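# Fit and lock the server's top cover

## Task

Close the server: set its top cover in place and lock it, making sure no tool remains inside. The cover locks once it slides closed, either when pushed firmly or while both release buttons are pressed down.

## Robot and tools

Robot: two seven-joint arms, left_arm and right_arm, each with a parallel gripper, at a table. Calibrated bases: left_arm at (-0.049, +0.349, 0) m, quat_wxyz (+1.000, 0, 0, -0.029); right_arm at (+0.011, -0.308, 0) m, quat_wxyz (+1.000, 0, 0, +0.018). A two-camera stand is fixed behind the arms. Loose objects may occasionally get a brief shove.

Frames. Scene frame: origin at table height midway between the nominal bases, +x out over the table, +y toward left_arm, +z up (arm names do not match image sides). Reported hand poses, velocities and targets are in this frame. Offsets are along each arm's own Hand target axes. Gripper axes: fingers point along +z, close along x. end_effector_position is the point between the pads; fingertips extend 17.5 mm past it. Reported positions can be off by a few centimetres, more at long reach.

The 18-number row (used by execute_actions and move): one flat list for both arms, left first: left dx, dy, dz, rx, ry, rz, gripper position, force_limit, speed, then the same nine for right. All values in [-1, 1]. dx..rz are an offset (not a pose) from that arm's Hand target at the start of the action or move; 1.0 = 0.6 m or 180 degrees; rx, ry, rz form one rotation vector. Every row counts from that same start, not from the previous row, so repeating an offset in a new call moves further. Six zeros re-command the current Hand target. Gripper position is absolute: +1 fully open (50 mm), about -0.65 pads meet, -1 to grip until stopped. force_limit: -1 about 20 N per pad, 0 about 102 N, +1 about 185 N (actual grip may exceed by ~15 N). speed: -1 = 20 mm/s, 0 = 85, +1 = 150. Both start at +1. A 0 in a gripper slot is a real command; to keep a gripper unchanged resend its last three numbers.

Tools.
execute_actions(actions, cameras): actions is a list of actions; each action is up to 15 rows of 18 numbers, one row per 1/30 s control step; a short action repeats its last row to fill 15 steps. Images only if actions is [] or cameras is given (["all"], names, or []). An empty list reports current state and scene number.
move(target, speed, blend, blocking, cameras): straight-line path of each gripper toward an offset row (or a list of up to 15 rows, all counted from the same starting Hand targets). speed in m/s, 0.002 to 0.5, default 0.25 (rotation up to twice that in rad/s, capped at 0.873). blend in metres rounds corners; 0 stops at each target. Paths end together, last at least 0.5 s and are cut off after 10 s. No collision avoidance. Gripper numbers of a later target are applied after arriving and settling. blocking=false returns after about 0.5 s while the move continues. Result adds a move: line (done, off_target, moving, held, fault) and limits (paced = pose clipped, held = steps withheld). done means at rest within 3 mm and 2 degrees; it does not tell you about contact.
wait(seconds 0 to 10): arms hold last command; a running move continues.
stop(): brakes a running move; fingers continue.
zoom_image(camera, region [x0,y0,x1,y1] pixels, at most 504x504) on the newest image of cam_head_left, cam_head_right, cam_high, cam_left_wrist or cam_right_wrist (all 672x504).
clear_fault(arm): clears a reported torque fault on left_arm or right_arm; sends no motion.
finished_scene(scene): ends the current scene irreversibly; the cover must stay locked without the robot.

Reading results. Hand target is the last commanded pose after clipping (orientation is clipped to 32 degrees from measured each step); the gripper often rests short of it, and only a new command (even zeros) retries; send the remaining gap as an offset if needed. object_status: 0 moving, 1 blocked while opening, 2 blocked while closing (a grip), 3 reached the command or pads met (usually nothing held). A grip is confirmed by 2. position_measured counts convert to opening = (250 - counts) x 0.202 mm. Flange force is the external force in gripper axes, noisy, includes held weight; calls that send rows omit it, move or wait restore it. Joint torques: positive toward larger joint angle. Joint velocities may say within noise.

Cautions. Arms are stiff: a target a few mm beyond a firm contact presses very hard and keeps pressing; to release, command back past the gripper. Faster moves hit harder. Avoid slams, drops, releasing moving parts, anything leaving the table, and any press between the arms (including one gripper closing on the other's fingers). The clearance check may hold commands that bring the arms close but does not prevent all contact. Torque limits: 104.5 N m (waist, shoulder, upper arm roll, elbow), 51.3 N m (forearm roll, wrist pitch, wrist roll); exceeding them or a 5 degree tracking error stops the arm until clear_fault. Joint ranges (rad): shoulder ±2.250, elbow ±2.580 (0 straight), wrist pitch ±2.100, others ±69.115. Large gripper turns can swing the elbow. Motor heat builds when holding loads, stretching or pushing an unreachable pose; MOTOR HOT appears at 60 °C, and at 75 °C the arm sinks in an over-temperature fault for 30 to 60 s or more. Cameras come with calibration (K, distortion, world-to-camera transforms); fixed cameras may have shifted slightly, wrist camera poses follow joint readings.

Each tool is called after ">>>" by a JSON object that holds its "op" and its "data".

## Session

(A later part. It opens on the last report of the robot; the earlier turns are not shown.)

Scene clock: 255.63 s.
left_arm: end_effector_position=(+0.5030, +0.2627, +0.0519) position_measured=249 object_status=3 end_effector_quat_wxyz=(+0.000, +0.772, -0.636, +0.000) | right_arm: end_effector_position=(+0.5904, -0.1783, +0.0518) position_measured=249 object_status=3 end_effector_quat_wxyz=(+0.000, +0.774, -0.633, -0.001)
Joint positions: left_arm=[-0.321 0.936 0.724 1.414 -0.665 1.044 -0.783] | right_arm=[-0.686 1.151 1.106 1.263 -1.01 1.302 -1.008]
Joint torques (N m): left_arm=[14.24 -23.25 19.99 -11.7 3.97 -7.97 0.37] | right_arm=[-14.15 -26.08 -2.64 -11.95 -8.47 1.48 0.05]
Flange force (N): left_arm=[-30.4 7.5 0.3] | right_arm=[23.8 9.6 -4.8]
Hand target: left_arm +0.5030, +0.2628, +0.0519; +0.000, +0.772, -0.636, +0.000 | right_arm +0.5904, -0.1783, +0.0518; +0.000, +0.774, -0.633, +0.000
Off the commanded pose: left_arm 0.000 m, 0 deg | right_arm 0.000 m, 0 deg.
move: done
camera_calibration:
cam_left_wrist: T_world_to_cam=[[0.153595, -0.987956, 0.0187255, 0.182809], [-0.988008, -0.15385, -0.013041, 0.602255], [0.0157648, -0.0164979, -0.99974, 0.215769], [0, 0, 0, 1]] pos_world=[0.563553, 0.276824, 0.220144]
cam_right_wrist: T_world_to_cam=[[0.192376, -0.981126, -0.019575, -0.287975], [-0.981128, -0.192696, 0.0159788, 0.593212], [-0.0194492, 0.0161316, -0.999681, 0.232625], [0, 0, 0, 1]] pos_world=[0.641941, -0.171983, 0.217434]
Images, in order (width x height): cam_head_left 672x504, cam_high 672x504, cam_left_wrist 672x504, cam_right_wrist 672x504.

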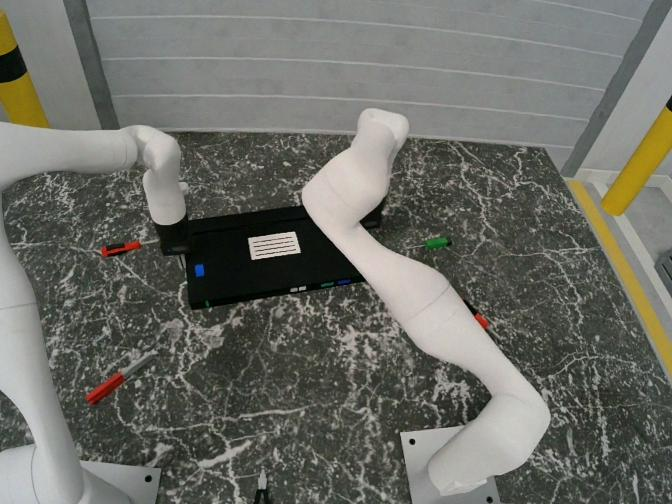

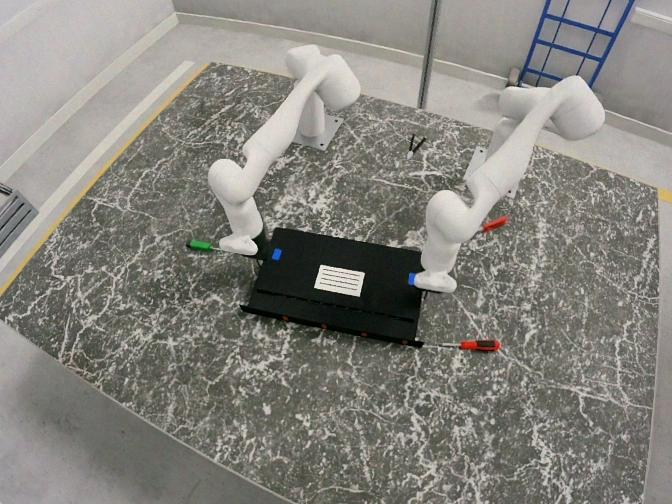

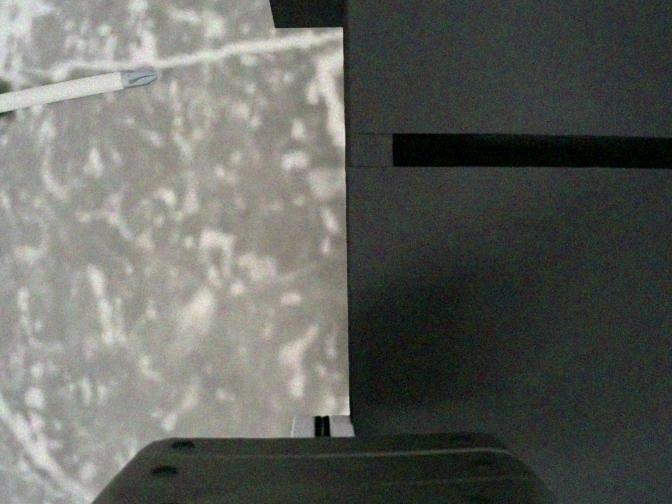

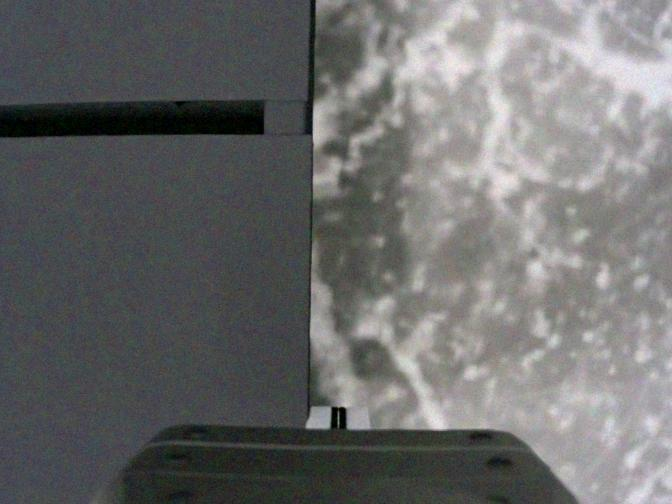

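>>> {"op": "move", "data": {"target": [[-0.0333,0,0,0,0,0,-0.65,-1,-0.5,0.0333,0,0,0,0,0,-0.65,-1,-0.5],[-0.0333,0,-0.097,0,0,0,-0.65,-1,-0.5,0.0333,0,-0.097,0,0,0,-0.65,-1,-0.5],[0.0408,0.2252,-0.097,0,0,0,-0.65,-1,-0.5,-0.0563,0.222,-0.097,0,0,0,-0.65,-1,-0.5],[0.0408,0.2252,0,0,0,0,-0.65,-1,-0.5,-0.0563,0.222,0,0,0,0,-0.65,-1,-0.5],[0.0408,0.2085,0,0,0,0,-0.65,-1,-0.5,-0.0563,0.2053,0,0,0,0,-0.65,-1,-0.5]], "speed": [0.05,0.15,0.2,0.12,0.03], "blend": [0,0.02,0.015,0,0], "cameras": ["cam_left_wrist","cam_right_wrist","cam_high"]}}

>>> {"op": "zoom_image", "data": {"camera": "cam_high", "region": [225, 200, 445, 360]}}

Scene clock: 265.60 s.
left_arm: end_effector_position=(+0.3852, +0.2149, +0.0519) position_measured=249 object_status=3 end_effector_quat_wxyz=(+0.000, +0.772, -0.636, +0.000) | right_arm: end_effector_position=(+0.4631, -0.1697, +0.0520) position_measured=249 object_status=3 end_effector_quat_wxyz=(+0.000, +0.774, -0.633, +0.000)
Joint positions: left_arm=[-0.272 0.76 0.726 1.817 -0.669 0.828 -0.53] | right_arm=[-0.945 1.003 1.149 1.758 -1.027 1.117 -0.847]
Joint torques (N m): left_arm=[-2.27 -23.66 3.85 -16.14 -3.91 -3.4 0.29] | right_arm=[1.09 -16.92 8.17 -4.86 -0.31 -1.04 -0.07]
Flange force (N): left_arm=[-5.1 18.5 3.5] | right_arm=[-2.0 2.7 -3.3]
Hand target: left_arm +0.3849, +0.2148, +0.0519; +0.000, +0.772, -0.636, +0.000 | right_arm +0.4630, -0.1697, +0.0520; +0.000, +0.774, -0.633, +0.000
Off the commanded pose: left_arm 0.000 m, 0 deg | right_arm 0.000 m, 0 deg.
move: done
camera_calibration:
cam_left_wrist: T_world_to_cam=[[0.15388, -0.987909, 0.0188719, 0.153523], [-0.987959, -0.154142, -0.0133151, 0.478521], [0.016063, -0.0165957, -0.999733, 0.216829], [0, 0, 0, 1]] pos_world=[0.445652, 0.229025, 0.220245]
cam_right_wrist: T_world_to_cam=[[0.192476, -0.981109, -0.0194587, -0.25512], [-0.981111, -0.192792, 0.0158994, 0.469963], [-0.0193505, 0.0160309, -0.999684, 0.230044], [0, 0, 0, 1]] pos_world=[0.514641, -0.163384, 0.217535]
Images, in order (width x height): cam_high 672x504, cam_left_wrist 672x504, cam_right_wrist 672x504.

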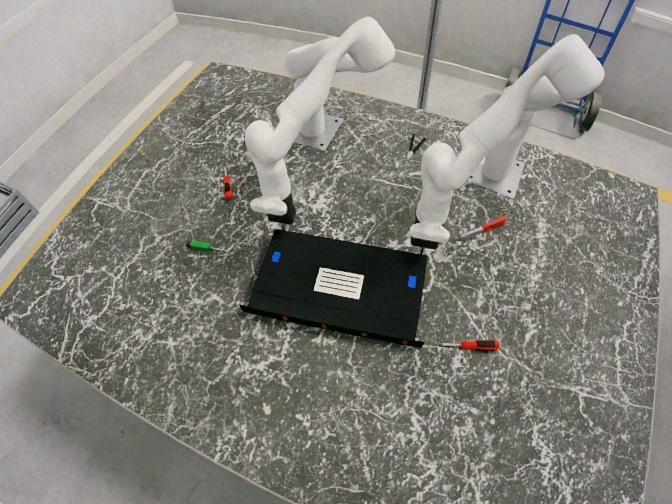

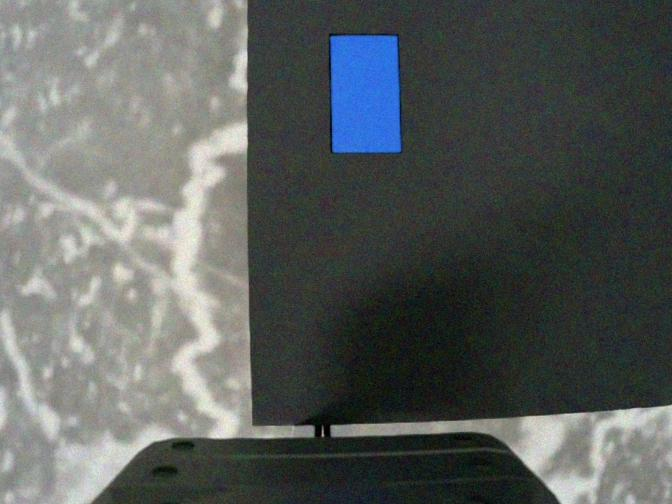

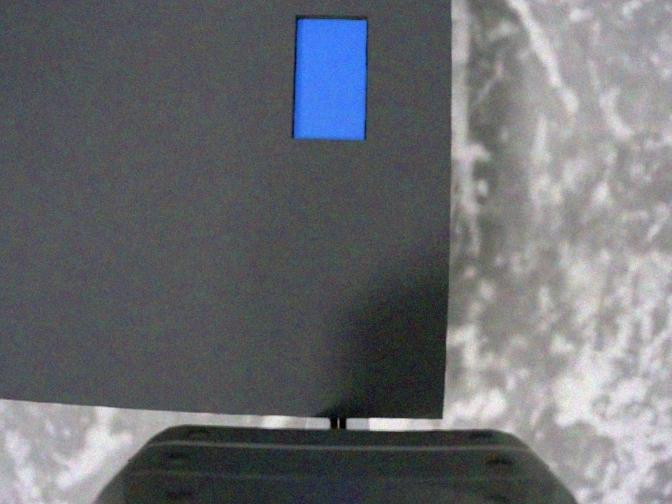

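Scaled by 2.291 from the camera's 672x504 image, which has a finer 960x720 frame.

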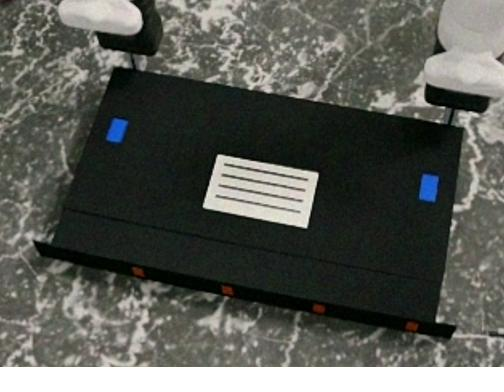

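>>> {"op": "move", "data": {"target": [0,-0.0025,0,0,0,0,-0.65,-1,-0.5,0,-0.0033,0,0,0,0,-0.65,-1,-0.5], "speed": 0.02}}

>>> {"op": "move", "data": {"target": [0,-0.0025,0,0,0,0,-0.65,-1,-0.5,0,-0.0025,0,0,0,0,-0.65,-1,-0.5], "speed": 0.02}}

>>> {"op": "move", "data": {"target": [0,-0.0017,0,0,0,0,-0.65,-1,-0.5,0,-0.0017,0,0,0,0,-0.65,-1,-0.5], "speed": 0.02, "cameras": ["cam_high"]}}

>>> {"op": "zoom_image", "data": {"camera": "cam_high", "region": [225, 200, 445, 360]}}

Scene clock: 273.57 s.
left_arm: end_effector_position=(+0.3864, +0.2150, +0.0519) position_measured=249 object_status=3 end_effector_quat_wxyz=(+0.000, +0.772, -0.636, +0.000) | right_arm: end_effector_position=(+0.4649, -0.1693, +0.0520) position_measured=249 object_status=3 end_effector_quat_wxyz=(+0.000, +0.774, -0.633, -0.001)
Joint positions: left_arm=[-0.272 0.762 0.726 1.813 -0.669 0.83 -0.532] | right_arm=[-0.942 1.005 1.149 1.751 -1.027 1.12 -0.85]
Joint torques (N m): left_arm=[-5.46 -22.66 -0.28 -17.94 -6.01 -3.52 0.25] | right_arm=[0.72 -17.24 7.92 -5.97 -1 -1.39 -0.01]
Flange force (N): left_arm=[-1.2 26.4 -3.8] | right_arm=[-1.1 5.2 -4.3]
Hand target: left_arm +0.3864, +0.2151, +0.0519; +0.000, +0.772, -0.636, +0.000 | right_arm +0.4649, -0.1693, +0.0520; +0.000, +0.774, -0.633, -0.001
Off the commanded pose: left_arm 0.000 m, 0 deg | right_arm 0.000 m, 0 deg.
move: done

Scene clock: 274.27 s.
left_arm: end_effector_position=(+0.3878, +0.2153, +0.0519) position_measured=249 object_status=3 end_effector_quat_wxyz=(+0.000, +0.772, -0.636, +0.000) | right_arm: end_effector_position=(+0.4663, -0.1690, +0.0520) position_measured=249 object_status=3 end_effector_quat_wxyz=(+0.000, +0.774, -0.633, -0.001)
Joint positions: left_arm=[-0.273 0.764 0.726 1.808 -0.669 0.833 -0.535] | right_arm=[-0.94 1.007 1.148 1.746 -1.027 1.122 -0.852]
Joint torques (N m): left_arm=[-9.97 -23.27 -5.02 -29.5 -11.23 -8.99 0.14] | right_arm=[1.82 -18.37 10.16 -15.58 -5.89 -7.43 0.07]
Flange force (N): left_arm=[-4.3 53.4 -18.2] | right_arm=[-1.1 29.6 -12.3]
Hand target: left_arm +0.3879, +0.2154, +0.0519; +0.000, +0.772, -0.636, +0.000 | right_arm +0.4664, -0.1690, +0.0520; +0.000, +0.774, -0.633, +0.000
Off the commanded pose: left_arm 0.000 m, 0 deg | right_arm 0.000 m, 0 deg.
move: done

Scene clock: 274.97 s.
left_arm: end_effector_position=(+0.3888, +0.2156, +0.0519) position_measured=249 object_status=3 end_effector_quat_wxyz=(+0.000, +0.772, -0.636, +0.000) | right_arm: end_effector_position=(+0.4673, -0.1688, +0.0520) position_measured=249 object_status=3 end_effector_quat_wxyz=(+0.000, +0.774, -0.633, -0.001)
Joint positions: left_arm=[-0.273 0.766 0.726 1.805 -0.669 0.835 -0.537] | right_arm=[-0.938 1.008 1.148 1.742 -1.027 1.124 -0.853]
Joint torques (N m): left_arm=[-13.45 -24.66 -8.19 -37.88 -15 -12.61 0.13] | right_arm=[2.6 -18.94 11.63 -22.89 -9.64 -11.97 0.11]
Flange force (N): left_arm=[-5.7 72.3 -25.7] | right_arm=[-1.0 48.7 -19.0]
Hand target: left_arm +0.3889, +0.2156, +0.0519; +0.000, +0.772, -0.636, +0.000 | right_arm +0.4674, -0.1688, +0.0520; +0.000, +0.774, -0.633, -0.001
Off the commanded pose: left_arm 0.000 m, 0 deg | right_arm 0.000 m, 0 deg.
move: done
Images, in order (width x height): cam_high 672x504.

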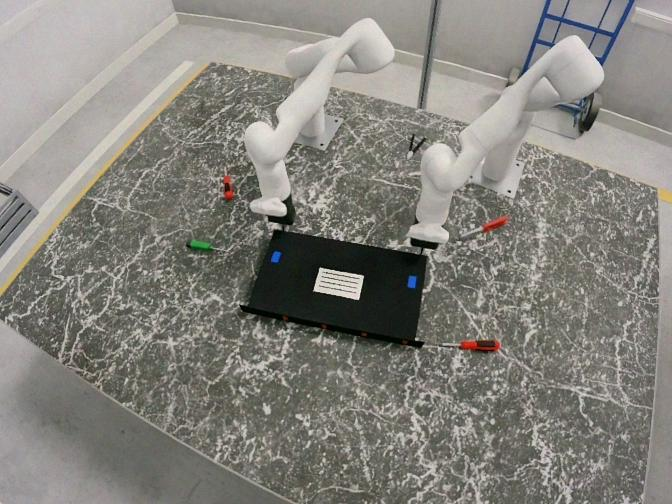

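Scaled by 2.291 from the camera's 672x504 image, which has a finer 960x720 frame.

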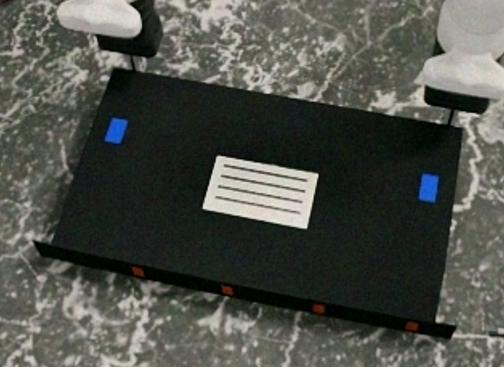

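>>> {"op": "move", "data": {"target": [[0,0.05,0,0,0,0,-0.65,-1,-0.5,0,0.05,0,0,0,0,-0.65,-1,-0.5],[0,0.05,-0.12,0,0,0,-0.65,-1,-0.5,0,0.05,-0.12,0,0,0,-0.65,-1,-0.5]], "speed": [0.06,0.2], "cameras": ["cam_high","cam_head_left"]}}

>>> {"op": "zoom_image", "data": {"camera": "cam_high", "region": [225, 200, 445, 360]}}

Scene clock: 280.00 s.
left_arm: end_effector_position=(+0.3594, +0.2098, +0.1239) position_measured=249 object_status=3 end_effector_quat_wxyz=(+0.000, +0.772, -0.636, +0.000) | right_arm: end_effector_position=(+0.4380, -0.1748, +0.1240) position_measured=249 object_status=3 end_effector_quat_wxyz=(+0.000, +0.774, -0.633, -0.001)
Joint positions: left_arm=[-0.334 0.606 0.833 1.823 -0.541 0.957 -0.587] | right_arm=[-1.031 0.87 1.271 1.775 -0.894 1.212 -0.9]
Joint torques (N m): left_arm=[1.82 -15.28 5.5 -6.51 0.08 0.1 0.28] | right_arm=[0.74 -14.85 7.16 -4.95 0.14 -0.2 -0.05]
Flange force (N): left_arm=[-5.0 -1.2 -0.8] | right_arm=[-1.5 0.3 -2.9]
Hand target: left_arm +0.3595, +0.2098, +0.1240; +0.000, +0.772, -0.636, +0.000 | right_arm +0.4381, -0.1748, +0.1240; +0.000, +0.774, -0.633, -0.001
Off the commanded pose: left_arm 0.000 m, 0 deg | right_arm 0.000 m, 0 deg.
move: done
Images, in order (width x height): cam_head_left 672x504, cam_high 672x504.

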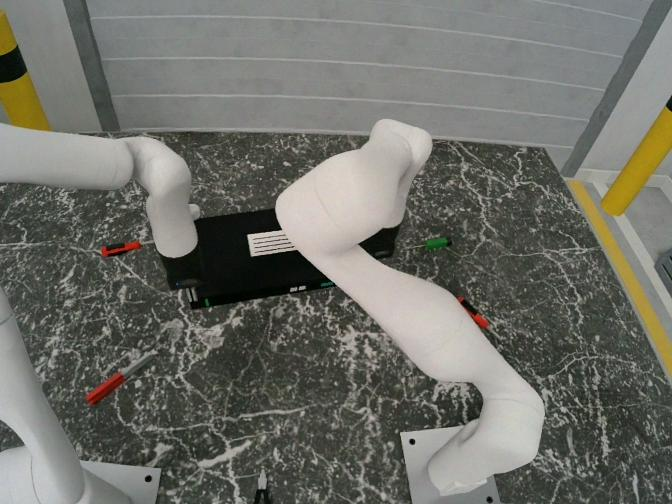

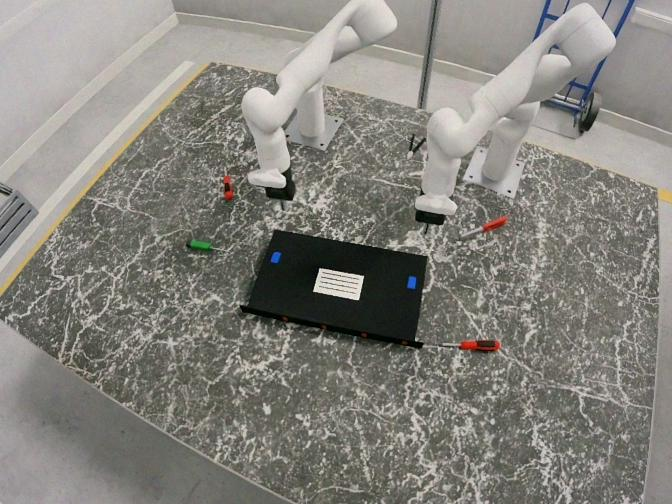

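Scaled by 2.291 from the camera's 672x504 image, which has a finer 960x720 frame.

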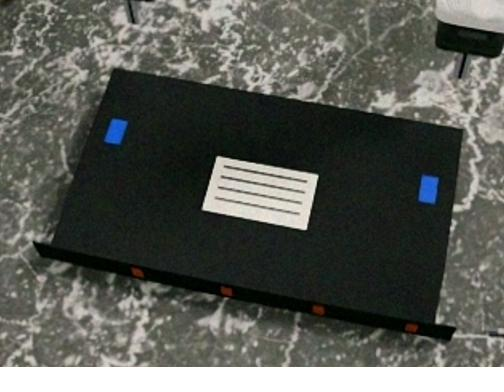

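The cover is flush against the front panel with no visible gap and stayed closed after the arms backed off, matching the end state of scene 1. Both tools are out of the server and on the table.

>>> {"op": "finished_scene", "data": {"scene": 2}}

The scene is finished: the task was done.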